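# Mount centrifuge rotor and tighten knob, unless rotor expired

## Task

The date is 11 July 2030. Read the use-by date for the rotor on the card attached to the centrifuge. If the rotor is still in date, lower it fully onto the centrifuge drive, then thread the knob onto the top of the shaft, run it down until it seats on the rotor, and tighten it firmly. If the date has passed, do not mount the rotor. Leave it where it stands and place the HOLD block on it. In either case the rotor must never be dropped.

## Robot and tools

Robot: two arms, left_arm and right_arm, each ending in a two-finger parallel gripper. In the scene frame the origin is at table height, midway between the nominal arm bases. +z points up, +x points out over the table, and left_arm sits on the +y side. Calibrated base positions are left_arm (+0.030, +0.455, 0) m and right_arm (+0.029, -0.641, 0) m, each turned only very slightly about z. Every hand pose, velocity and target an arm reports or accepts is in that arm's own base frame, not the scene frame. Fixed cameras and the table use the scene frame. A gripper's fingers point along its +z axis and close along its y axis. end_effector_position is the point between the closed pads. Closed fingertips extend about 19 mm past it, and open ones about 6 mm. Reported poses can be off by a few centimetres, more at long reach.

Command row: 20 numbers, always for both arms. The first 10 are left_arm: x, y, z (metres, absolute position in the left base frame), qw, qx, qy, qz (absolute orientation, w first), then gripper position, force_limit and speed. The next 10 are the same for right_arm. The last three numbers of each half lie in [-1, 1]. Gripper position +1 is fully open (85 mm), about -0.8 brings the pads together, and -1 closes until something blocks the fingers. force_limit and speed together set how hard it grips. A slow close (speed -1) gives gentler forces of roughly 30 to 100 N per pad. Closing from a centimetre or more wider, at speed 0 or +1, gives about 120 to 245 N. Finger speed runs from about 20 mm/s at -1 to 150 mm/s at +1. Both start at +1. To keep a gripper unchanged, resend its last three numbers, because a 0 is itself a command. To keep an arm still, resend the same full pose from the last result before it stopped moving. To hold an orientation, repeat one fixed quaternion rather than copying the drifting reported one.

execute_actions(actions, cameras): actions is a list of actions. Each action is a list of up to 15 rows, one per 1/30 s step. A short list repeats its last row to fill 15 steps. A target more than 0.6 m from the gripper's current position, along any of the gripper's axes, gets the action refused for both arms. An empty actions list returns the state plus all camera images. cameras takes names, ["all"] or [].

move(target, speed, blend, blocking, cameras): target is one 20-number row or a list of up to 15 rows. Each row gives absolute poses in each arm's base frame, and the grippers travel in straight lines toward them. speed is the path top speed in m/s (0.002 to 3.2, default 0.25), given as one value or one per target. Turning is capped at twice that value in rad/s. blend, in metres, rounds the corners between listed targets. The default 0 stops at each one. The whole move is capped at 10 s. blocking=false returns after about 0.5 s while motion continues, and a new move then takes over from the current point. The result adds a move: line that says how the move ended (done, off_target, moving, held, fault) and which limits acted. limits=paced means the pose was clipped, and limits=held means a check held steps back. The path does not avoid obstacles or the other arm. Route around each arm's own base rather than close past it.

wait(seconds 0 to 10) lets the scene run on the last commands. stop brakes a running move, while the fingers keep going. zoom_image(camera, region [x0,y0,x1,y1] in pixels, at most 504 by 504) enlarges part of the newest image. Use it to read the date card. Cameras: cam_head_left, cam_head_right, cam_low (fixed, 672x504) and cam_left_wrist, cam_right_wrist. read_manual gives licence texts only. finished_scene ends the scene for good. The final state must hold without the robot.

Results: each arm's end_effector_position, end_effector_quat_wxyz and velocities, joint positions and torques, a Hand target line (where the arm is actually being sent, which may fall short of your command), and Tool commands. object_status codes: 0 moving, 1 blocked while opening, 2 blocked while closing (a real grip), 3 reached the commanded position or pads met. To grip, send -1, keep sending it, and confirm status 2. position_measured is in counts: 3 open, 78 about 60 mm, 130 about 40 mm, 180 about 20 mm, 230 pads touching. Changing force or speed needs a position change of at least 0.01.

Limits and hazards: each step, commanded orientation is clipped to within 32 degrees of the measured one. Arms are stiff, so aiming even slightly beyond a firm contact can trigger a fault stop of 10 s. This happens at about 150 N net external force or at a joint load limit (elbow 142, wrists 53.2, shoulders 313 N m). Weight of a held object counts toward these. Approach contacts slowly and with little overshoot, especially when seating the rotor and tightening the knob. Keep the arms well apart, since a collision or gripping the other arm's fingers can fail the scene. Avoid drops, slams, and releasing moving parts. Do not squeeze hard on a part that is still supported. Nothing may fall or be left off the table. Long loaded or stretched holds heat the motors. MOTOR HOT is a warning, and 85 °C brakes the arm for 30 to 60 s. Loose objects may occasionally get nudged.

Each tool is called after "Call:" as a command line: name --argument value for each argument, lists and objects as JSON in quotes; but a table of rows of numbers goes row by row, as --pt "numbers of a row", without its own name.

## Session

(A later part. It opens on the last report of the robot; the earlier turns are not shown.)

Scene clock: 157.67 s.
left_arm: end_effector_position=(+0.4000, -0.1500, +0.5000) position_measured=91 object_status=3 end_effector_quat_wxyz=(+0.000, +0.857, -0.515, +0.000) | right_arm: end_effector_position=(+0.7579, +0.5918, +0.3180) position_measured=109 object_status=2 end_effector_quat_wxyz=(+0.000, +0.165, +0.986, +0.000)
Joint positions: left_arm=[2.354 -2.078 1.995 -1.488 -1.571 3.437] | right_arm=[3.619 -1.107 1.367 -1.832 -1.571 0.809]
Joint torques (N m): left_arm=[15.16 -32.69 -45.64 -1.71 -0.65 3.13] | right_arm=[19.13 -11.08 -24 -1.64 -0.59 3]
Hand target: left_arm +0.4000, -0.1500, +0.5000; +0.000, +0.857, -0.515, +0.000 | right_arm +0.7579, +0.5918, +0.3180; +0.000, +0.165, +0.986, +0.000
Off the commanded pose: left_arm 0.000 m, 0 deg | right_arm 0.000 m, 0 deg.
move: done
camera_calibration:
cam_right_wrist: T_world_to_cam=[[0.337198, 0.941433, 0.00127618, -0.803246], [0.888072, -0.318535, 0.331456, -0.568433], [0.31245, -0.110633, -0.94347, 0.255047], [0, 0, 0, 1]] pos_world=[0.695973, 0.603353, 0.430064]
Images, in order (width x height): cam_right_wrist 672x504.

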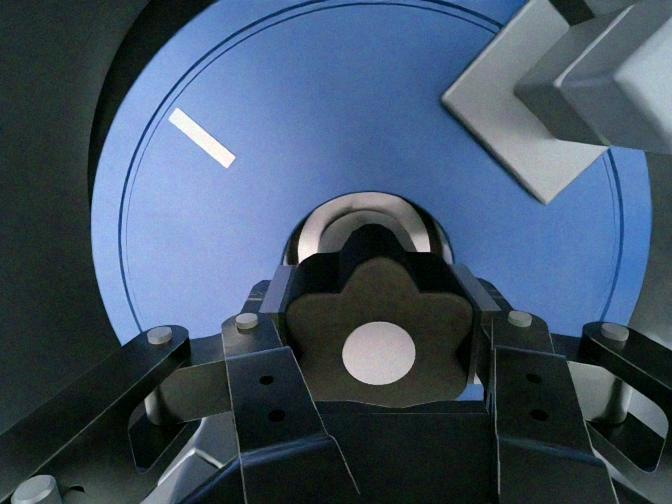

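Call:
move --pt "0.40 -0.15 0.50 0 0.8569 -0.5154 0 0.3 0 -0.8 0.7579 0.5909 0.3180 0 0.8141 0.5807 0 -1 -1 -0.8" --pt "0.40 -0.15 0.50 0 0.8569 -0.5154 0 0.3 0 -0.8 0.7579 0.5909 0.3180 0 0.9863 -0.1650 0 -1 -1 -0.8" --speed 0.7 --blend 0.01 --cameras '["cam_low","cam_head_left","cam_head_right"]'

Call:
zoom_image --camera "cam_low" --region '[310, 140, 430, 260]'

Call:
zoom_image --camera "cam_head_right" --region '[220, 150, 300, 230]'

Scene clock: 161.60 s.
left_arm: end_effector_position=(+0.4000, -0.1500, +0.5000) position_measured=91 object_status=3 end_effector_quat_wxyz=(+0.000, +0.857, -0.515, +0.000) | right_arm: end_effector_position=(+0.7579, +0.5909, +0.3180) position_measured=109 object_status=2 end_effector_quat_wxyz=(+0.000, +0.986, -0.165, +0.000)
Joint positions: left_arm=[2.354 -2.078 1.995 -1.488 -1.571 3.437] | right_arm=[3.618 -1.107 1.369 -1.832 -1.571 3.949]
Joint torques (N m): left_arm=[14.81 -33.16 -45.36 -1.8 -0.53 3.17] | right_arm=[3.59 -22.63 -19.39 4.77 -3.7 3.11]
Hand target: left_arm +0.4000, -0.1500, +0.5000; +0.000, +0.857, -0.515, +0.000 | right_arm +0.7579, +0.5909, +0.3180; +0.000, +0.986, -0.165, +0.000
Off the commanded pose: left_arm 0.000 m, 0 deg | right_arm 0.000 m, 0 deg.
move: done
Images, in order (width x height): cam_head_left 672x504, cam_head_right 672x504, cam_low 672x504.

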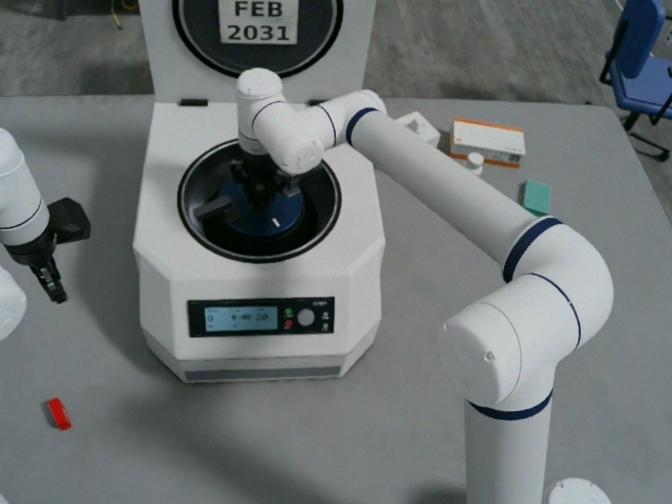

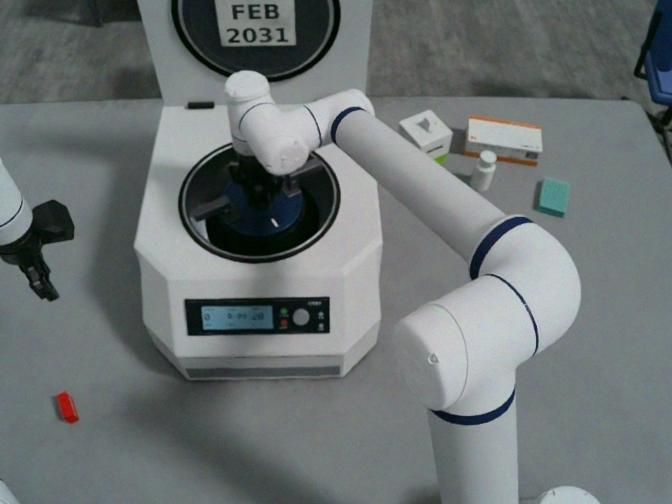

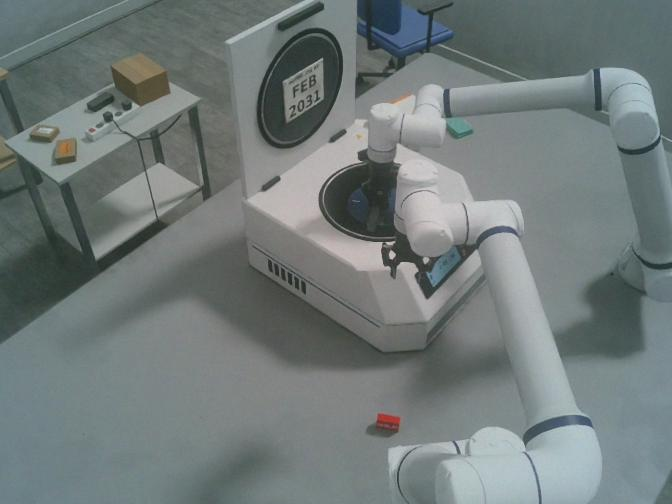

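Scaled by 4.200.

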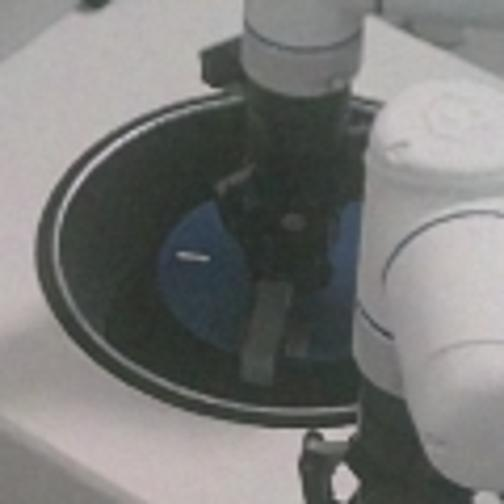

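Scaled by 6.300.

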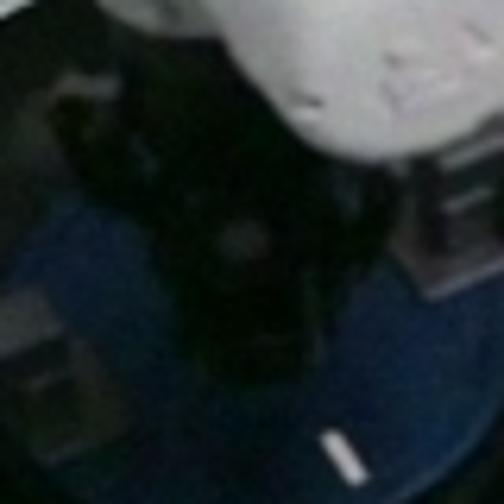

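Call:
move --pt "0.42 -0.30 0.50 0 0.8435 0 0.5371 0.3 0 -0.8 0.7579 0.5909 0.3180 0 0.9863 -0.1650 0 -1 -1 -0.8" --pt "0.585 -0.49 0.42 0 0.8435 0 0.5371 0.3 0 -0.8 0.7579 0.5909 0.3180 0 0.9863 -0.1650 0 -1 -1 -0.8" --speed 0.35 --blend 0.02 --cameras '["cam_left_wrist","cam_head_left"]'

Scene clock: 166.00 s.
left_arm: end_effector_position=(+0.5850, -0.4900, +0.4200) position_measured=91 object_status=3 end_effector_quat_wxyz=(+0.000, +0.844, +0.000, +0.537) | right_arm: end_effector_position=(+0.7579, +0.5909, +0.3180) position_measured=109 object_status=2 end_effector_quat_wxyz=(+0.000, +0.986, -0.165, +0.000)
Joint positions: left_arm=[1.864 -1.569 2.191 -2.747 -0.521 2.191] | right_arm=[3.618 -1.107 1.369 -1.832 -1.571 3.95]
Joint torques (N m): left_arm=[15.25 -46.97 -54.26 -10.04 0.02 2.85] | right_arm=[5.78 -19.73 -18.39 4.62 -3.88 3.26]
Hand target: left_arm +0.5850, -0.4900, +0.4200; +0.000, +0.844, +0.000, +0.537 | right_arm +0.7579, +0.5909, +0.3180; +0.000, +0.986, -0.165, +0.000
Off the commanded pose: left_arm 0.000 m, 0 deg | right_arm 0.000 m, 0 deg.
move: done
camera_calibration:
cam_left_wrist: T_world_to_cam=[[0.0186919, -0.999814, -0.00468827, -0.486901], [-0.706739, -0.00989562, -0.707405, 0.722332], [0.707228, 0.0165361, -0.706793, 0.0168701], [0, 0, 0, 1]] pos_world=[0.50767, -0.479942, 0.520622]
Images, in order (width x height): cam_head_left 672x504, cam_left_wrist 672x504.

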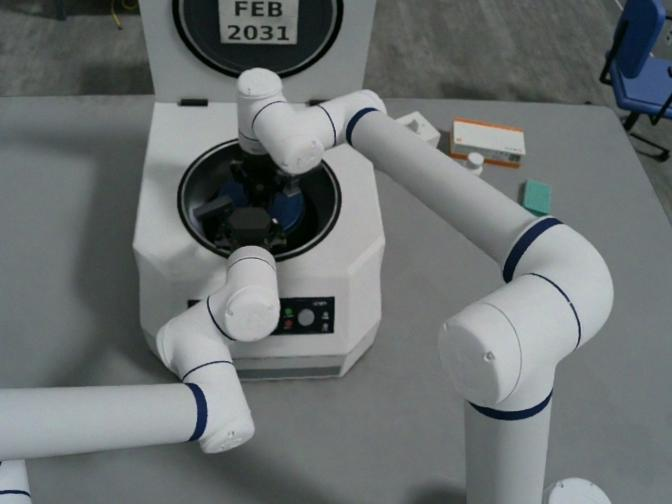

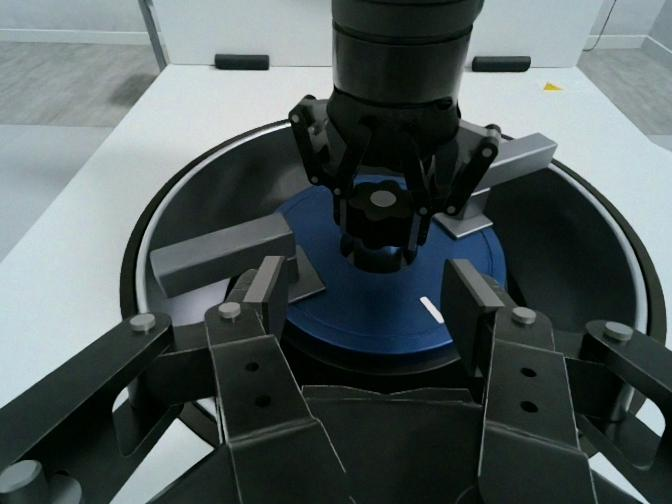

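Excellent view.

Call:
zoom_image --camera "cam_left_wrist" --region '[310, 160, 450, 300]'

Scaled by 3.600.

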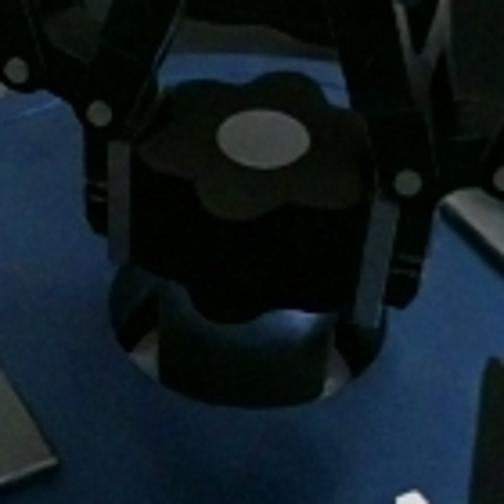

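Call:
move --target '[0.585,-0.49,0.42,0,0.8435,0,0.5371,0.3,0,-0.8,0.7579,0.5909,0.3200,0,0.9863,-0.1650,0,-1,-1,-0.8]' --speed 0.01 --cameras '[]'

Call:
move --target '[0.585,-0.49,0.42,0,0.8435,0,0.5371,0.3,0,-0.8,0.7579,0.5909,0.3225,0,0.9863,-0.1650,0,-1,-1,-0.8]' --speed 0.01 --cameras '["cam_left_wrist"]'

Call:
zoom_image --camera "cam_left_wrist" --region '[310, 160, 450, 300]'

Scene clock: 167.93 s.
left_arm: end_effector_position=(+0.5850, -0.4900, +0.4200) position_measured=91 object_status=3 end_effector_quat_wxyz=(+0.000, +0.844, +0.000, +0.537) | right_arm: end_effector_position=(+0.7578, +0.5909, +0.3196) position_measured=109 object_status=2 end_effector_quat_wxyz=(+0.000, +0.986, -0.165, +0.000)
Joint positions: left_arm=[1.864 -1.569 2.191 -2.747 -0.521 2.191] | right_arm=[3.618 -1.108 1.367 -1.829 -1.571 3.95]
Joint torques (N m): left_arm=[14.87 -47.84 -54.08 -9.89 -0.13 3.33] | right_arm=[4.68 -83.33 -47.46 3.8 -3.68 2.54]
Hand target: left_arm +0.5850, -0.4900, +0.4200; +0.000, +0.844, +0.000, +0.537 | right_arm +0.7579, +0.5909, +0.3200; +0.000, +0.986, -0.165, +0.000
Off the commanded pose: left_arm 0.000 m, 0 deg | right_arm 0.000 m, 0 deg.
move: done
No camera images: "cameras" was empty.

Scene clock: 168.63 s.
left_arm: end_effector_position=(+0.5850, -0.4900, +0.4200) position_measured=91 object_status=3 end_effector_quat_wxyz=(+0.000, +0.844, +0.000, +0.537) | right_arm: end_effector_position=(+0.7579, +0.5909, +0.3224) position_measured=109 object_status=2 end_effector_quat_wxyz=(+0.000, +0.986, -0.165, +0.000)
Joint positions: left_arm=[1.864 -1.569 2.191 -2.747 -0.521 2.191] | right_arm=[3.618 -1.109 1.363 -1.825 -1.571 3.95]
Joint torques (N m): left_arm=[13.74 -46.99 -52.09 -9.76 0.01 3.29] | right_arm=[2.91 -88.25 -51.85 2.69 -4.12 2.82]
Hand target: left_arm +0.5850, -0.4900, +0.4200; +0.000, +0.844, +0.000, +0.537 | right_arm +0.7579, +0.5909, +0.3225; +0.000, +0.986, -0.165, +0.000
Off the commanded pose: left_arm 0.000 m, 0 deg | right_arm 0.000 m, 0 deg.
move: done
camera_calibration:
cam_left_wrist: T_world_to_cam=[[0.0186922, -0.999814, -0.00468818, -0.486903], [-0.706689, -0.00989476, -0.707455, 0.722404], [0.707277, 0.016537, -0.706743, 0.0167487], [0, 0, 0, 1]] pos_world=[0.50777, -0.479942, 0.520622]
Images, in order (width x height): cam_left_wrist 672x504.

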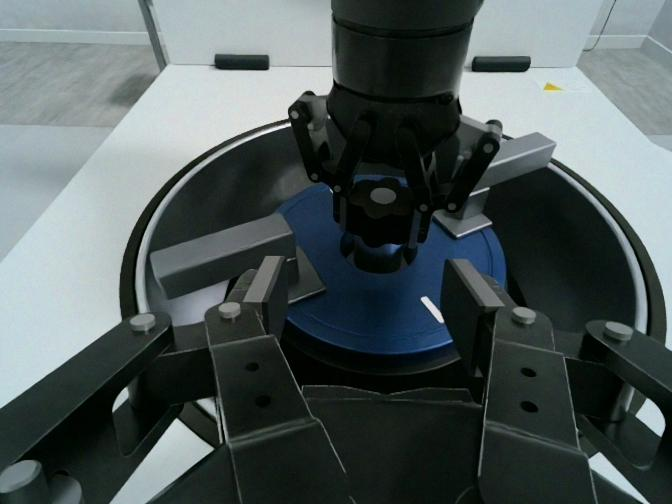

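Scaled by 3.600.

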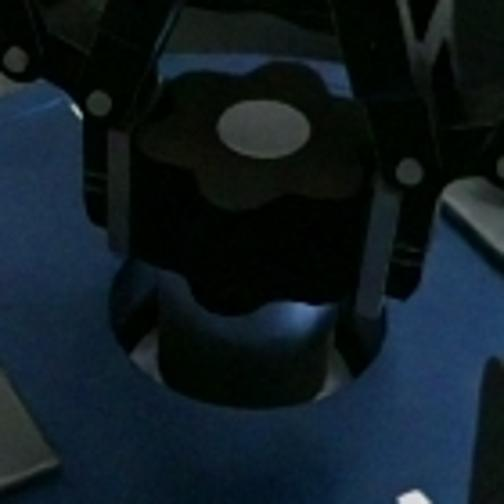

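Call:
move --pt "0.585 -0.49 0.42 0 0.8435 0 0.5371 0.3 0 -0.8 0.7579 0.5909 0.3320 0 0.9863 -0.1650 0 -1 -1 -0.8" --pt "0.585 -0.49 0.42 0 0.8435 0 0.5371 0.3 0 -0.8 0.7579 0.5909 0.3320 0 0.4147 0.9100 0 -1 -1 -0.8" --pt "0.585 -0.49 0.42 0 0.8435 0 0.5371 0.3 0 -0.8 0.7579 0.5909 0.3320 0 -0.7716 0.6361 0 -1 -1 -0.8" --pt "0.585 -0.49 0.42 0 0.8435 0 0.5371 0.3 0 -0.8 0.7579 0.5909 0.3320 0 -0.8141 -0.5807 0 -1 -1 -0.8" --pt "0.585 -0.49 0.42 0 0.8435 0 0.5371 0.3 0 -0.8 0.7579 0.5909 0.3320 0 -0.1650 -0.9863 0 -1 -1 -0.8" --speed '[0.02,1.2,1.2,1.2,1.2]' --blend '[0,0.01,0.01,0.01,0]' --cameras '["cam_left_wrist"]'

Call:
zoom_image --camera "cam_left_wrist" --region '[310, 160, 450, 300]'

Scene clock: 174.73 s.
left_arm: end_effector_position=(+0.5850, -0.4900, +0.4200) position_measured=91 object_status=3 end_effector_quat_wxyz=(+0.000, +0.844, +0.000, +0.537) | right_arm: end_effector_position=(+0.7579, +0.5909, +0.3320) position_measured=109 object_status=2 end_effector_quat_wxyz=(+0.000, +0.165, +0.986, +0.000)
Joint positions: left_arm=[1.864 -1.569 2.191 -2.747 -0.521 2.191] | right_arm=[3.618 -1.113 1.352 -1.81 -1.571 -5.475]
Joint torques (N m): left_arm=[14.03 -47.49 -38.32 -9.77 -0.08 3.44] | right_arm=[-13.61 -74.78 -52.87 -1.48 2.01 -3.67]
Hand target: left_arm +0.5850, -0.4900, +0.4200; +0.000, +0.844, +0.000, +0.537 | right_arm +0.7579, +0.5909, +0.3320; +0.000, +0.165, +0.986, +0.000
Off the commanded pose: left_arm 0.000 m, 0 deg | right_arm 0.000 m, 0 deg.
move: done
camera_calibration:
cam_left_wrist: T_world_to_cam=[[0.0186922, -0.999814, -0.00468818, -0.486901], [-0.706689, -0.00989476, -0.707455, 0.722333], [0.707277, 0.016537, -0.706743, 0.0168195], [0, 0, 0, 1]] pos_world=[0.50767, -0.479942, 0.520622]
Images, in order (width x height): cam_left_wrist 672x504.

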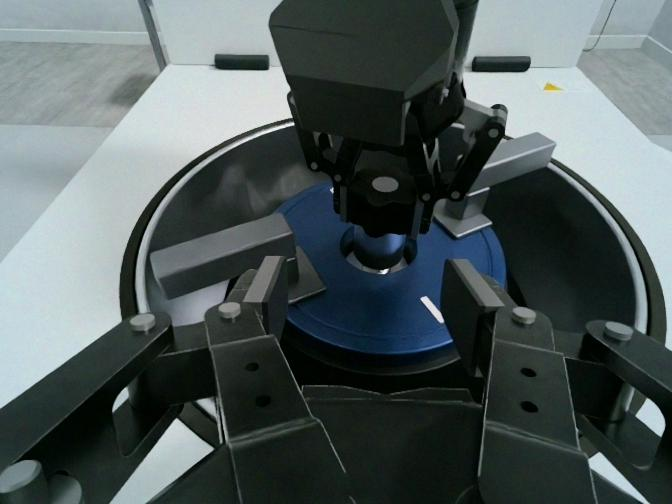

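Scaled by 3.600.

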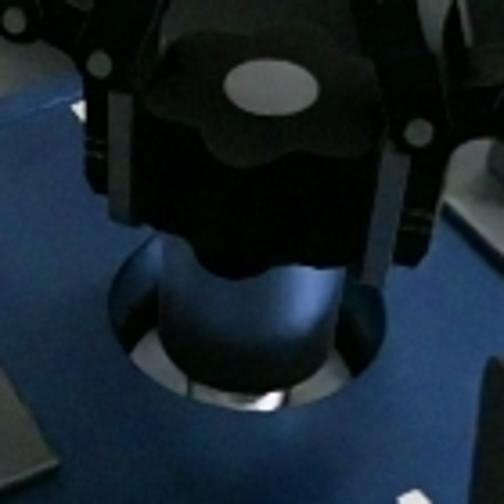

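Call:
move --target '[0.585,-0.49,0.42,0,0.8435,0,0.5371,0.3,0,-0.8,0.7579,0.5909,0.3285,0,-0.1650,-0.9863,0,-1,-1,-0.8]' --speed 0.01 --cameras '[]'

Call:
move --target '[0.585,-0.49,0.42,0,0.8435,0,0.5371,0.3,0,-0.8,0.7579,0.5909,0.3275,0,-0.1650,-0.9863,0,-1,-1,-0.8]' --speed 0.005 --cameras '[]'

Scene clock: 175.73 s.
left_arm: end_effector_position=(+0.5850, -0.4900, +0.4200) position_measured=91 object_status=3 end_effector_quat_wxyz=(+0.000, +0.844, +0.000, +0.537) | right_arm: end_effector_position=(+0.7579, +0.5909, +0.3286) position_measured=109 object_status=2 end_effector_quat_wxyz=(+0.000, +0.165, +0.986, +0.000)
Joint positions: left_arm=[1.864 -1.569 2.191 -2.747 -0.521 2.191] | right_arm=[3.618 -1.112 1.356 -1.815 -1.571 -5.475]
Joint torques (N m): left_arm=[13.66 -46.87 -38.4 -9.96 0.12 3.42] | right_arm=[-16.12 -58.97 -40.68 -4.06 2.11 -3.12]
Hand target: left_arm +0.5850, -0.4900, +0.4200; +0.000, +0.844, +0.000, +0.537 | right_arm +0.7579, +0.5909, +0.3285; +0.000, +0.165, +0.986, +0.000
Off the commanded pose: left_arm 0.000 m, 0 deg | right_arm 0.000 m, 0 deg.
move: done
No camera images: "cameras" was empty.

Scene clock: 176.43 s.
left_arm: end_effector_position=(+0.5850, -0.4900, +0.4200) position_measured=91 object_status=3 end_effector_quat_wxyz=(+0.000, +0.844, +0.000, +0.537) | right_arm: end_effector_position=(+0.7579, +0.5909, +0.3274) position_measured=109 object_status=2 end_effector_quat_wxyz=(+0.000, +0.165, +0.986, +0.000)
Joint positions: left_arm=[1.864 -1.569 2.191 -2.747 -0.521 2.191] | right_arm=[3.618 -1.111 1.358 -1.817 -1.571 -5.475]
Joint torques (N m): left_arm=[14.98 -47.52 -38.14 -9.59 0.02 3.34] | right_arm=[-13.21 -59.27 -40.4 -3.64 1.45 -3.3]
Hand target: left_arm +0.5850, -0.4900, +0.4200; +0.000, +0.844, +0.000, +0.537 | right_arm +0.7579, +0.5909, +0.3275; +0.000, +0.165, +0.986, +0.000
Off the commanded pose: left_arm 0.000 m, 0 deg | right_arm 0.000 m, 0 deg.
move: done
No camera images: "cameras" was empty.

Call:
move --target '[0.585,-0.49,0.42,0,0.8435,0,0.5371,0.3,0,-0.8,0.7579,0.5909,0.3267,0,-0.1650,-0.9863,0,-1,-1,-0.8]' --speed 0.005 --cameras '[]'

Call:
move --target '[0.585,-0.49,0.42,0,0.8435,0,0.5371,0.3,0,-0.8,0.7579,0.5909,0.3260,0,-0.1650,-0.9863,0,-1,-1,-0.8]' --speed 0.005 --cameras '[]'

Scene clock: 177.37 s.
left_arm: end_effector_position=(+0.5850, -0.4900, +0.4200) position_measured=91 object_status=3 end_effector_quat_wxyz=(+0.000, +0.844, +0.000, +0.537) | right_arm: end_effector_position=(+0.7579, +0.5909, +0.3267) position_measured=109 object_status=2 end_effector_quat_wxyz=(+0.000, +0.165, +0.986, +0.000)
Joint positions: left_arm=[1.864 -1.569 2.191 -2.747 -0.521 2.191] | right_arm=[3.618 -1.111 1.358 -1.818 -1.571 -5.475]
Joint torques (N m): left_arm=[14.12 -47.12 -39 -9.9 0.09 3.12] | right_arm=[-13.84 -56.39 -38.79 -3.59 -0.81 -3.22]
Hand target: left_arm +0.5850, -0.4900, +0.4200; +0.000, +0.844, +0.000, +0.537 | right_arm +0.7579, +0.5909, +0.3267; +0.000, +0.165, +0.986, +0.000
Off the commanded pose: left_arm 0.000 m, 0 deg | right_arm 0.000 m, 0 deg.
move: done
No camera images: "cameras" was empty.

Scene clock: 178.07 s.
left_arm: end_effector_position=(+0.5850, -0.4900, +0.4200) position_measured=91 object_status=3 end_effector_quat_wxyz=(+0.000, +0.844, +0.000, +0.537) | right_arm: end_effector_position=(+0.7579, +0.5909, +0.3260) position_measured=109 object_status=2 end_effector_quat_wxyz=(+0.000, +0.165, +0.986, +0.000)
Joint positions: left_arm=[1.864 -1.569 2.191 -2.747 -0.521 2.191] | right_arm=[3.618 -1.111 1.359 -1.819 -1.571 -5.475]
Joint torques (N m): left_arm=[15.28 -47.98 -38.76 -9.97 -0.07 3.21] | right_arm=[-13.89 -56.11 -38.51 -4.02 -2.13 -3.09]
Hand target: left_arm +0.5850, -0.4900, +0.4200; +0.000, +0.844, +0.000, +0.537 | right_arm +0.7579, +0.5909, +0.3260; +0.000, +0.165, +0.986, +0.000
Off the commanded pose: left_arm 0.000 m, 0 deg | right_arm 0.000 m, 0 deg.
move: done
No camera images: "cameras" was empty.

Call:
move --target '[0.585,-0.49,0.42,0,0.8435,0,0.5371,0.3,0,-0.8,0.7579,0.5909,0.3200,0,-0.1650,-0.9863,0,-1,-1,-0.8]' --speed 0.01 --cameras '[]'

Call:
move --target '[0.585,-0.49,0.42,0,0.8435,0,0.5371,0.3,0,-0.8,0.7579,0.5909,0.3188,0,-0.1650,-0.9863,0,-1,-1,-0.8]' --speed 0.005 --cameras '["cam_left_wrist"]'

Call:
zoom_image --camera "cam_left_wrist" --region '[330, 200, 430, 300]'

Scene clock: 179.97 s.
left_arm: end_effector_position=(+0.5850, -0.4900, +0.4200) position_measured=91 object_status=3 end_effector_quat_wxyz=(+0.000, +0.844, +0.000, +0.537) | right_arm: end_effector_position=(+0.7579, +0.5909, +0.3201) position_measured=109 object_status=2 end_effector_quat_wxyz=(+0.000, +0.165, +0.986, +0.000)
Joint positions: left_arm=[1.864 -1.569 2.191 -2.747 -0.521 2.191] | right_arm=[3.618 -1.108 1.366 -1.829 -1.571 -5.475]
Joint torques (N m): left_arm=[14.1 -47.2 -38.1 -9.79 0.39 3.09] | right_arm=[-14.73 -56.63 -36.28 -3.19 -2.4 -3.02]
Hand target: left_arm +0.5850, -0.4900, +0.4200; +0.000, +0.844, +0.000, +0.537 | right_arm +0.7579, +0.5909, +0.3200; +0.000, +0.165, +0.986, +0.000
Off the commanded pose: left_arm 0.000 m, 0 deg | right_arm 0.000 m, 0 deg.
move: done
No camera images: "cameras" was empty.

Scene clock: 180.67 s.
left_arm: end_effector_position=(+0.5850, -0.4900, +0.4200) position_measured=91 object_status=3 end_effector_quat_wxyz=(+0.000, +0.844, +0.000, +0.537) | right_arm: end_effector_position=(+0.7579, +0.5909, +0.3190) position_measured=109 object_status=2 end_effector_quat_wxyz=(+0.000, +0.165, +0.986, +0.000)
Joint positions: left_arm=[1.864 -1.569 2.191 -2.747 -0.521 2.191] | right_arm=[3.618 -1.108 1.368 -1.831 -1.571 -5.475]
Joint torques (N m): left_arm=[14.58 -47.75 -38.67 -9.79 0.34 3.06] | right_arm=[-13.32 -38.28 -22 -2.06 -2.64 -2.63]
Hand target: left_arm +0.5850, -0.4900, +0.4200; +0.000, +0.844, +0.000, +0.537 | right_arm +0.7579, +0.5909, +0.3188; +0.000, +0.165, +0.986, +0.000
Off the commanded pose: left_arm 0.000 m, 0 deg | right_arm 0.000 m, 0 deg.
move: done
camera_calibration:
cam_left_wrist: T_world_to_cam=[[0.0186922, -0.999814, -0.00468818, -0.486901], [-0.706689, -0.00989476, -0.707455, 0.722333], [0.707277, 0.016537, -0.706743, 0.0168195], [0, 0, 0, 1]] pos_world=[0.50767, -0.479942, 0.520622]
Images, in order (width x height): cam_left_wrist 672x504.

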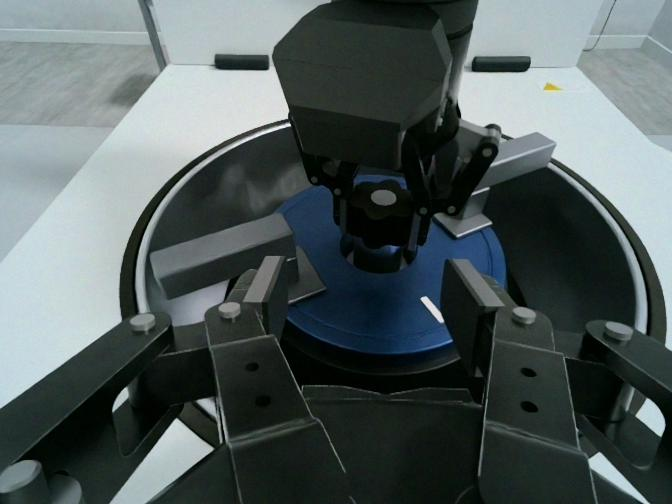

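Scaled by 5.040.

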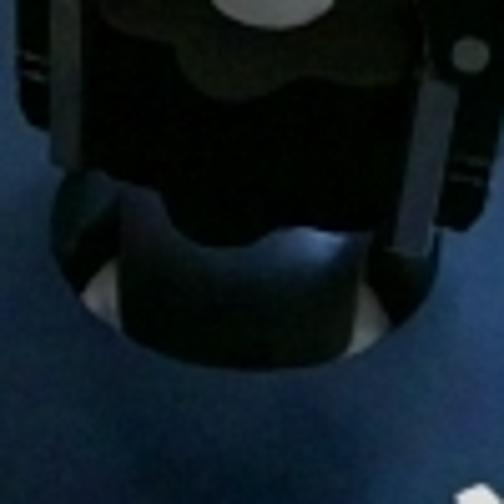

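Call:
move --target '[0.585,-0.49,0.42,0,0.8435,0,0.5371,0.3,0,-0.8,0.7579,0.5909,0.3188,0,0.8141,0.5807,0,-1,-1,-0.8]' --speed 0.5 --cameras '[]'

Call:
move --target '[0.585,-0.49,0.42,0,0.8435,0,0.5371,0.3,0,-0.8,0.7579,0.5909,0.3188,0,0.9863,-0.1650,0,-1,-1,-0.8]' --speed 0.5 --cameras '[]'

Call:
move --target '[0.585,-0.49,0.42,0,0.8435,0,0.5371,0.3,0,-0.8,0.7579,0.5909,0.3188,0,0.5807,-0.8141,0,-1,-1,-0.8]' --speed 0.5 --cameras '["cam_left_wrist"]'

Call:
zoom_image --camera "cam_left_wrist" --region '[330, 200, 430, 300]'

Scene clock: 183.20 s.
left_arm: end_effector_position=(+0.5850, -0.4900, +0.4200) position_measured=91 object_status=3 end_effector_quat_wxyz=(+0.000, +0.844, +0.000, +0.537) | right_arm: end_effector_position=(+0.7579, +0.5909, +0.3188) position_measured=109 object_status=2 end_effector_quat_wxyz=(+0.000, +0.814, +0.581, +0.000)
Joint positions: left_arm=[1.864 -1.569 2.191 -2.747 -0.521 2.191] | right_arm=[3.618 -1.108 1.368 -1.831 -1.571 -3.905]
Joint torques (N m): left_arm=[14.34 -48.68 -38.27 -9.88 0.29 3.12] | right_arm=[-5.03 -34.72 -34.12 1.28 -5.91 3.13]
Hand target: left_arm +0.5850, -0.4900, +0.4200; +0.000, +0.844, +0.000, +0.537 | right_arm +0.7579, +0.5909, +0.3188; +0.000, +0.814, +0.581, +0.000
Off the commanded pose: left_arm 0.000 m, 0 deg | right_arm 0.000 m, 0 deg.
move: done
No camera images: "cameras" was empty.

Scene clock: 185.53 s.
left_arm: end_effector_position=(+0.5850, -0.4900, +0.4200) position_measured=91 object_status=3 end_effector_quat_wxyz=(+0.000, +0.844, +0.000, +0.537) | right_arm: end_effector_position=(+0.7579, +0.5909, +0.3188) position_measured=109 object_status=2 end_effector_quat_wxyz=(+0.000, +0.986, -0.165, +0.000)
Joint positions: left_arm=[1.864 -1.569 2.191 -2.747 -0.521 2.191] | right_arm=[3.618 -1.108 1.368 -1.831 -1.571 -2.334]
Joint torques (N m): left_arm=[14.19 -48.32 -38.7 -9.67 0.2 3.21] | right_arm=[-2.24 -38.71 -29.64 5.38 -6.56 3.12]
Hand target: left_arm +0.5850, -0.4900, +0.4200; +0.000, +0.844, +0.000, +0.537 | right_arm +0.7579, +0.5909, +0.3188; +0.000, +0.986, -0.165, +0.000
Off the commanded pose: left_arm 0.000 m, 0 deg | right_arm 0.000 m, 0 deg.
move: done
No camera images: "cameras" was empty.

Scene clock: 187.87 s.
left_arm: end_effector_position=(+0.5850, -0.4900, +0.4200) position_measured=91 object_status=3 end_effector_quat_wxyz=(+0.000, +0.844, +0.000, +0.537) | right_arm: end_effector_position=(+0.7579, +0.5909, +0.3188) position_measured=109 object_status=2 end_effector_quat_wxyz=(+0.000, -0.581, +0.814, +0.000)
Joint positions: left_arm=[1.864 -1.569 2.191 -2.747 -0.521 2.191] | right_arm=[3.618 -1.108 1.368 -1.831 -1.571 -0.763]
Joint torques (N m): left_arm=[13.76 -47.45 -38.18 -9.81 0 3.06] | right_arm=[14.86 -34.7 -33.37 2.28 -2.54 2.98]
Hand target: left_arm +0.5850, -0.4900, +0.4200; +0.000, +0.844, +0.000, +0.537 | right_arm +0.7579, +0.5909, +0.3188; +0.000, -0.581, +0.814, +0.000
Off the commanded pose: left_arm 0.000 m, 0 deg | right_arm 0.000 m, 0 deg.
move: done
camera_calibration:
cam_left_wrist: T_world_to_cam=[[0.0186922, -0.999814, -0.00468818, -0.486901], [-0.706689, -0.00989476, -0.707455, 0.722333], [0.707277, 0.016537, -0.706743, 0.0168195], [0, 0, 0, 1]] pos_world=[0.50767, -0.479942, 0.520622]
Images, in order (width x height): cam_left_wrist 672x504.

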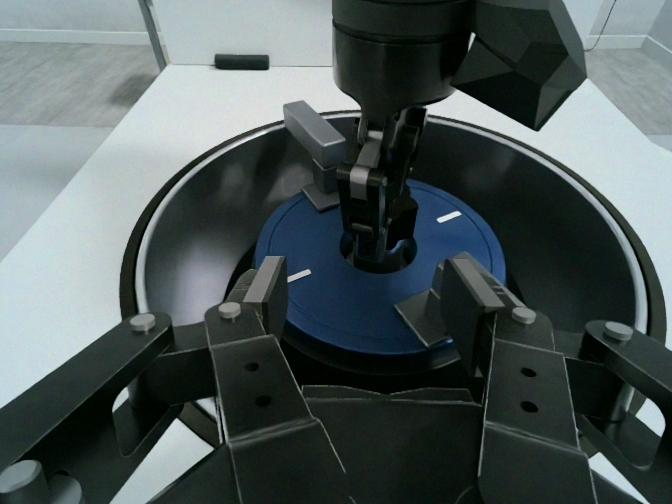

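Scaled by 5.040.

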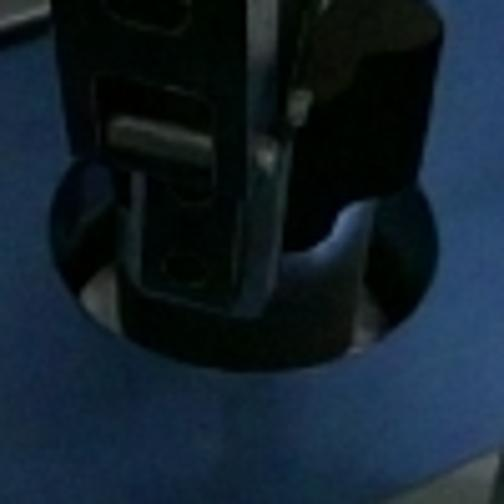

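Call:
move --target '[0.585,-0.49,0.42,0,0.8435,0,0.5371,0.3,0,-0.8,0.7579,0.5909,0.3188,0,-0.1650,-0.9863,0,-1,-1,-0.8]' --speed 0.5 --cameras '["cam_left_wrist","cam_head_left"]'

Call:
zoom_image --camera "cam_head_left" --region '[170, 120, 350, 270]'

Scene clock: 191.07 s.
left_arm: end_effector_position=(+0.5850, -0.4900, +0.4200) position_measured=91 object_status=3 end_effector_quat_wxyz=(+0.000, +0.844, +0.000, +0.537) | right_arm: end_effector_position=(+0.7579, +0.5909, +0.3188) position_measured=109 object_status=2 end_effector_quat_wxyz=(+0.000, +0.165, +0.986, +0.000)
Joint positions: left_arm=[1.864 -1.569 2.191 -2.747 -0.521 2.191] | right_arm=[3.618 -1.108 1.368 -1.831 -1.571 0.808]
Joint torques (N m): left_arm=[13.51 -47.15 -38.3 -9.89 0.26 3.28] | right_arm=[5.39 -32.21 -32.94 1.23 -3.33 3.46]
Hand target: left_arm +0.5850, -0.4900, +0.4200; +0.000, +0.844, +0.000, +0.537 | right_arm +0.7579, +0.5909, +0.3188; +0.000, +0.165, +0.986, +0.000
Off the commanded pose: left_arm 0.000 m, 0 deg | right_arm 0.000 m, 0 deg.
move: done
camera_calibration:
cam_left_wrist: T_world_to_cam=[[0.0186922, -0.999814, -0.00468818, -0.486901], [-0.706689, -0.00989476, -0.707455, 0.722333], [0.707277, 0.016537, -0.706743, 0.0168195], [0, 0, 0, 1]] pos_world=[0.50767, -0.479942, 0.520622]
Images, in order (width x height): cam_head_left 672x504, cam_left_wrist 672x504.

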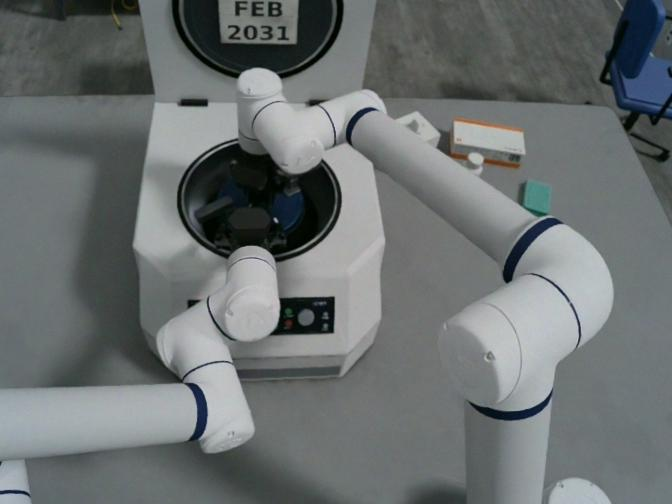

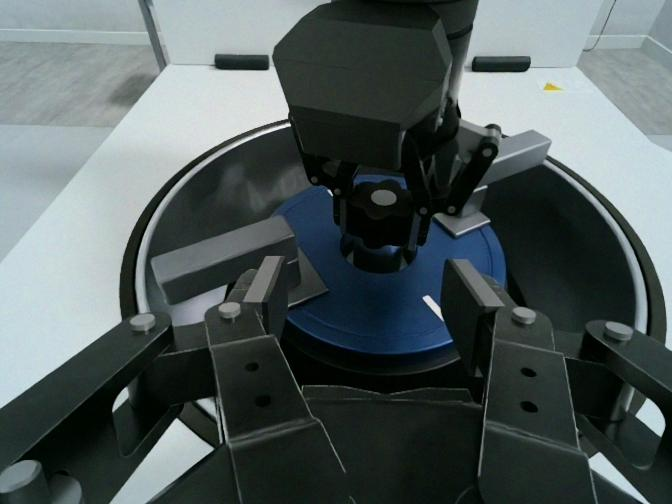

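Scaled by 2.800.

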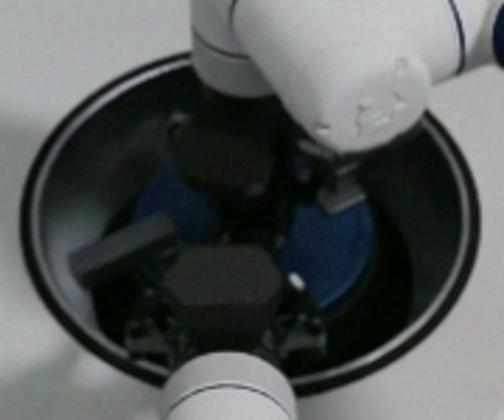

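Call:
wait --seconds 0 --cameras '["cam_right_wrist","cam_left_wrist"]'

Call:
zoom_image --camera "cam_left_wrist" --region '[120, 190, 340, 330]'

Scene clock: 191.33 s.
left_arm: end_effector_position=(+0.5850, -0.4900, +0.4200) position_measured=91 object_status=3 end_effector_quat_wxyz=(+0.000, +0.844, +0.000, +0.537) | right_arm: end_effector_position=(+0.7579, +0.5909, +0.3188) position_measured=109 object_status=2 end_effector_quat_wxyz=(+0.000, +0.165, +0.986, +0.000)
Joint positions: left_arm=[1.864 -1.569 2.191 -2.747 -0.521 2.191] | right_arm=[3.618 -1.108 1.368 -1.831 -1.571 0.808]
Joint torques (N m): left_arm=[12.93 -48.19 -38.27 -9.71 0.27 3.03] | right_arm=[4.01 -31.57 -33.13 0.79 -3.59 3.42]
Hand target: left_arm +0.5850, -0.4900, +0.4200; +0.000, +0.844, +0.000, +0.537 | right_arm +0.7579, +0.5909, +0.3188; +0.000, +0.165, +0.986, +0.000
Tool commands: left_gripper/position=+0.3 left_gripper/force_limit=+0.0 left_gripper/speed=-0.8 right_gripper/position=-1.0 right_gripper/force_limit=-1.0 right_gripper/speed=-0.8
Off the commanded pose: left_arm 0.000 m, 0 deg | right_arm 0.000 m, 0 deg.
camera_calibration:
cam_left_wrist: T_world_to_cam=[[0.0186922, -0.999814, -0.00468818, -0.486901], [-0.706689, -0.00989476, -0.707455, 0.722333], [0.707277, 0.016537, -0.706743, 0.0168195], [0, 0, 0, 1]] pos_world=[0.50767, -0.479942, 0.520622]
cam_right_wrist: T_world_to_cam=[[0.337424, 0.941352, 0.00125984, -0.802502], [0.887987, -0.318739, 0.331489, -0.568816], [0.312449, -0.110733, -0.943458, 0.255758], [0, 0, 0, 1]] pos_world=[0.695973, 0.602453, 0.430864]
Images, in order (width x height): cam_left_wrist 672x504, cam_right_wrist 672x504.

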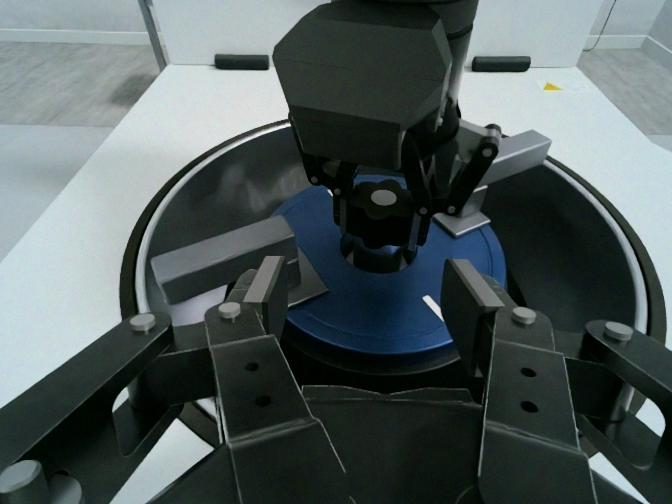

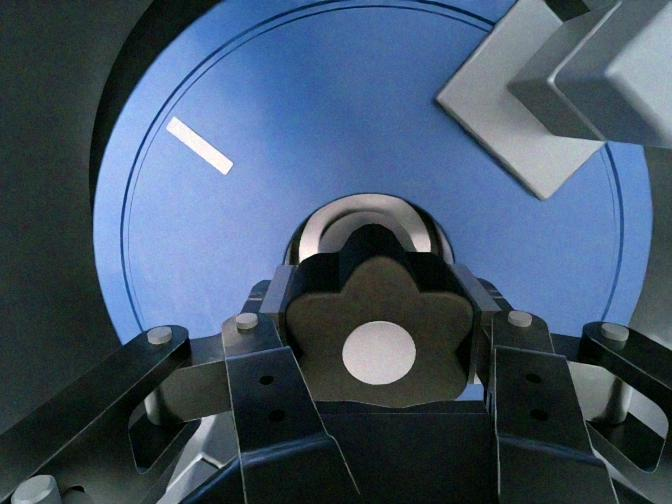

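Scaled by 2.291.

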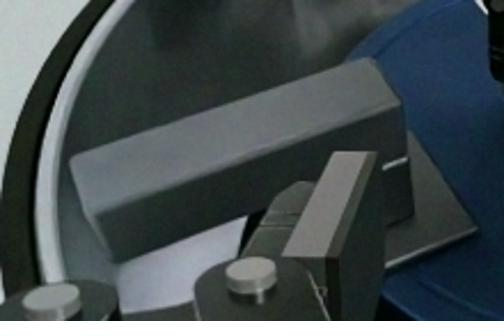

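Call:
move --pt "0.54 -0.36 0.47 0.1300 0.8250 -0.2250 0.5000 1 0 -0.8 0.7579 0.5909 0.3190 0 -0.1650 -0.9863 0 -1 -1 -0.8" --pt "0.6354 -0.3187 0.378 0.2508 0.7494 -0.4343 0.4327 1 0 -0.8 0.7579 0.5909 0.3190 0 -0.1650 -0.9863 0 -1 -1 -0.8" --speed 0.3 --blend 0.03 --cameras '["cam_left_wrist","cam_head_left","cam_low"]'

Scene clock: 194.77 s.
left_arm: end_effector_position=(+0.6354, -0.3187, +0.3780) position_measured=3 object_status=3 end_effector_quat_wxyz=(+0.251, +0.749, -0.434, +0.433) | right_arm: end_effector_position=(+0.7579, +0.5909, +0.3190) position_measured=109 object_status=2 end_effector_quat_wxyz=(+0.000, +0.165, +0.986, +0.000)
Joint positions: left_arm=[2.588 -1.547 2.298 -3.312 -1.996 3.406] | right_arm=[3.618 -1.108 1.368 -1.83 -1.571 0.808]
Joint torques (N m): left_arm=[14.92 -44.27 -50.95 -1.49 -2.1 3.55] | right_arm=[4.16 -56.28 -36.21 0.47 -4.15 3.08]
Hand target: left_arm +0.6354, -0.3187, +0.3780; +0.251, +0.749, -0.434, +0.433 | right_arm +0.7579, +0.5909, +0.3190; +0.000, +0.165, +0.986, +0.000
Off the commanded pose: left_arm 0.000 m, 0 deg | right_arm 0.000 m, 0 deg.
move: done
camera_calibration:
cam_left_wrist: T_world_to_cam=[[-0.858381, -0.512975, -0.00619068, 0.396195], [-0.389204, 0.659036, -0.643577, 0.717253], [0.334219, -0.550025, -0.765356, 0.027286], [0, 0, 0, 1]] pos_world=[0.610125, -0.254449, 0.484944]
Images, in order (width x height): cam_head_left 672x504, cam_low 672x504, cam_left_wrist 672x504.

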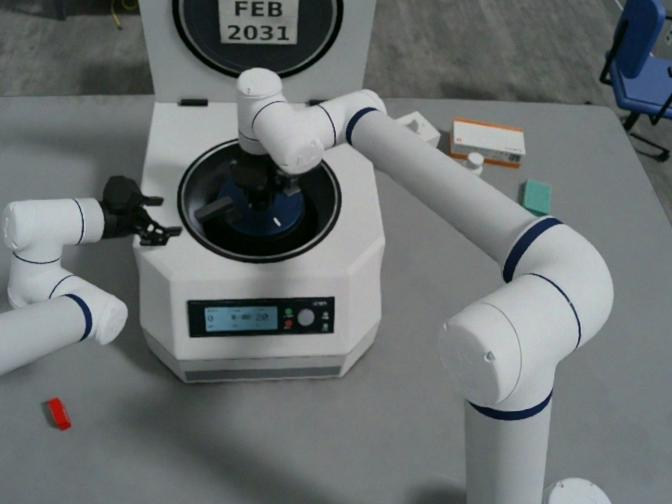

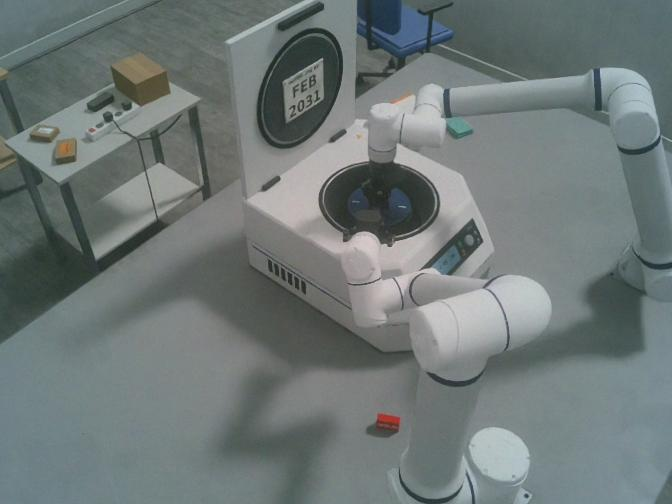

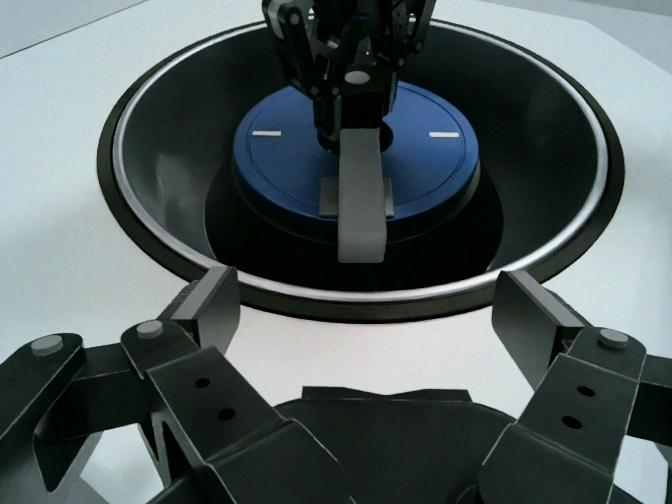

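Call:
move --pt "0.6728 -0.3871 0.333 0.2508 0.7494 -0.4343 0.4327 1 -1 -1 0.7579 0.5909 0.3190 0 -0.1650 -0.9863 0 -1 -1 -0.8" --speed 0.08 --cameras '["cam_left_wrist"]'

Scene clock: 196.53 s.
left_arm: end_effector_position=(+0.6727, -0.3870, +0.3331) position_measured=3 object_status=3 end_effector_quat_wxyz=(+0.251, +0.749, -0.434, +0.433) | right_arm: end_effector_position=(+0.7579, +0.5909, +0.3190) position_measured=109 object_status=2 end_effector_quat_wxyz=(+0.000, +0.165, +0.986, +0.000)
Joint positions: left_arm=[2.519 -1.391 2.233 -3.418 -1.939 3.366] | right_arm=[3.618 -1.108 1.368 -1.83 -1.571 0.808]
Joint torques (N m): left_arm=[-14.62 -60.72 -46.49 -9.87 1.18 -2.05] | right_arm=[4.43 -59.1 -35.3 0.54 -3.63 3.13]
Hand target: left_arm +0.6728, -0.3871, +0.3330; +0.251, +0.749, -0.434, +0.433 | right_arm +0.7579, +0.5909, +0.3190; +0.000, +0.165, +0.986, +0.000
Off the commanded pose: left_arm 0.000 m, 0 deg | right_arm 0.000 m, 0 deg.
move: done
camera_calibration:
cam_left_wrist: T_world_to_cam=[[-0.858463, -0.512837, -0.00621188, 0.393091], [-0.389099, 0.659127, -0.643547, 0.747809], [0.334129, -0.550044, -0.765381, -0.0571585], [0, 0, 0, 1]] pos_world=[0.647525, -0.32275, 0.439944]
Images, in order (width x height): cam_left_wrist 672x504.

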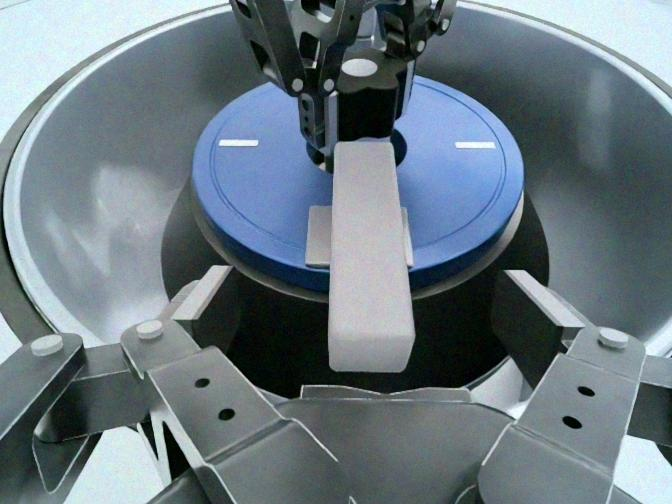

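Call:
move --target '[0.6728,-0.3871,0.333,0.2508,0.7494,-0.4343,0.4327,-1,-1,-1,0.7579,0.5909,0.3190,0,-0.1650,-0.9863,0,-1,-1,-0.8]' --speed 0.08 --cameras '["cam_left_wrist"]'

Call:
zoom_image --camera "cam_left_wrist" --region '[240, 20, 480, 240]'

Scene clock: 200.10 s.
left_arm: end_effector_position=(+0.6728, -0.3871, +0.3330) position_measured=171 object_status=2 end_effector_quat_wxyz=(+0.251, +0.749, -0.434, +0.433) | right_arm: end_effector_position=(+0.7579, +0.5909, +0.3190) position_measured=109 object_status=2 end_effector_quat_wxyz=(+0.000, +0.165, +0.986, +0.000)
Joint positions: left_arm=[2.519 -1.391 2.233 -3.418 -1.939 3.366] | right_arm=[3.618 -1.108 1.368 -1.83 -1.571 0.808]
Joint torques (N m): left_arm=[-13.75 -62.33 -47.58 -7.73 0.75 -1.8] | right_arm=[7.1 -57.5 -35.12 -1.01 -3.43 2.91]
Hand target: left_arm +0.6728, -0.3871, +0.3330; +0.251, +0.749, -0.434, +0.433 | right_arm +0.7579, +0.5909, +0.3190; +0.000, +0.165, +0.986, +0.000
Off the commanded pose: left_arm 0.000 m, 0 deg | right_arm 0.000 m, 0 deg.
move: done
camera_calibration:
cam_left_wrist: T_world_to_cam=[[-0.858452, -0.512857, -0.00623852, 0.393123], [-0.389064, 0.659069, -0.643628, 0.747909], [0.3342, -0.550096, -0.765313, -0.0573396], [0, 0, 0, 1]] pos_world=[0.647625, -0.32285, 0.439944]
Images, in order (width x height): cam_left_wrist 672x504.

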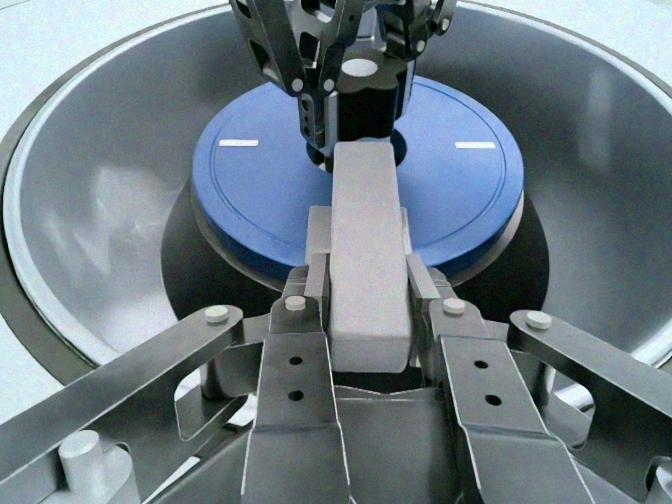

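Scaled by 2.100.

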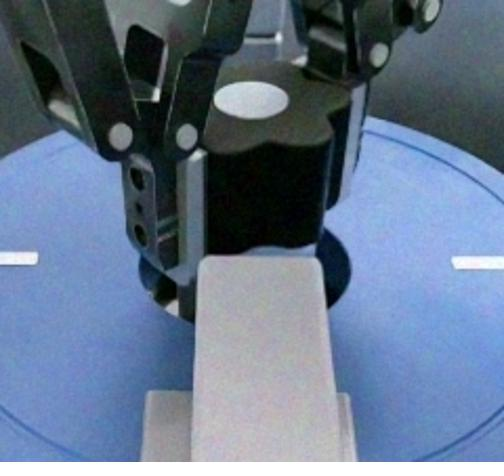

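Call:
move --pt "0.6728 -0.3871 0.333 0.2508 0.7494 -0.4343 0.4327 -1 -1 -1 0.7579 0.5909 0.3185 0 -0.1650 -0.9863 0 -1 -1 -0.8" --pt "0.6728 -0.3871 0.333 0.2508 0.7494 -0.4343 0.4327 -1 -1 -1 0.7579 0.5909 0.3185 0 0.8141 0.5807 0 -1 -1 -0.8" --speed '[0.01,0.4]' --cameras '["cam_left_wrist"]'

Scene clock: 203.50 s.
left_arm: end_effector_position=(+0.6728, -0.3871, +0.3330) position_measured=171 object_status=2 end_effector_quat_wxyz=(+0.251, +0.749, -0.434, +0.433) | right_arm: end_effector_position=(+0.7579, +0.5909, +0.3185) position_measured=109 object_status=2 end_effector_quat_wxyz=(+0.000, +0.814, +0.581, +0.000)
Joint positions: left_arm=[2.519 -1.391 2.233 -3.418 -1.939 3.366] | right_arm=[3.618 -1.108 1.368 -1.831 -1.571 2.379]
Joint torques (N m): left_arm=[3.14 -62.38 -46.67 -2.39 -1.4 -1.59] | right_arm=[-3.25 -28.32 -26.53 2.53 -5.4 2.92]
Hand target: left_arm +0.6728, -0.3871, +0.3330; +0.251, +0.749, -0.434, +0.433 | right_arm +0.7579, +0.5909, +0.3185; +0.000, +0.814, +0.581, +0.000
Off the commanded pose: left_arm 0.000 m, 0 deg | right_arm 0.000 m, 0 deg.
move: done
camera_calibration:
cam_left_wrist: T_world_to_cam=[[-0.858463, -0.512837, -0.00621188, 0.393125], [-0.389099, 0.659127, -0.643547, 0.747914], [0.334129, -0.550044, -0.765381, -0.0572469], [0, 0, 0, 1]] pos_world=[0.647625, -0.32285, 0.439944]
Images, in order (width x height): cam_left_wrist 672x504.

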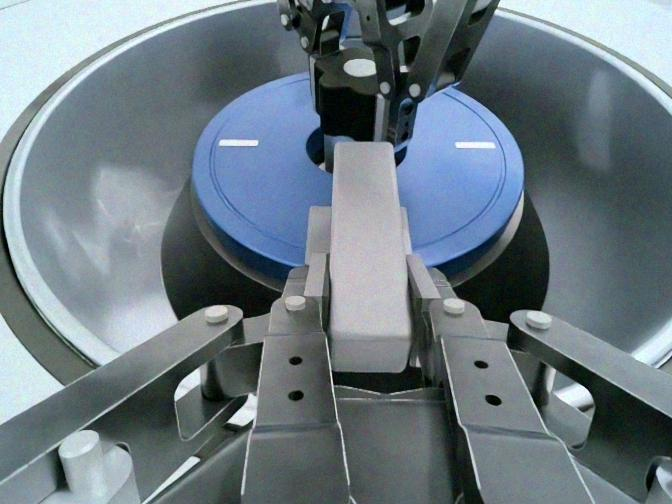

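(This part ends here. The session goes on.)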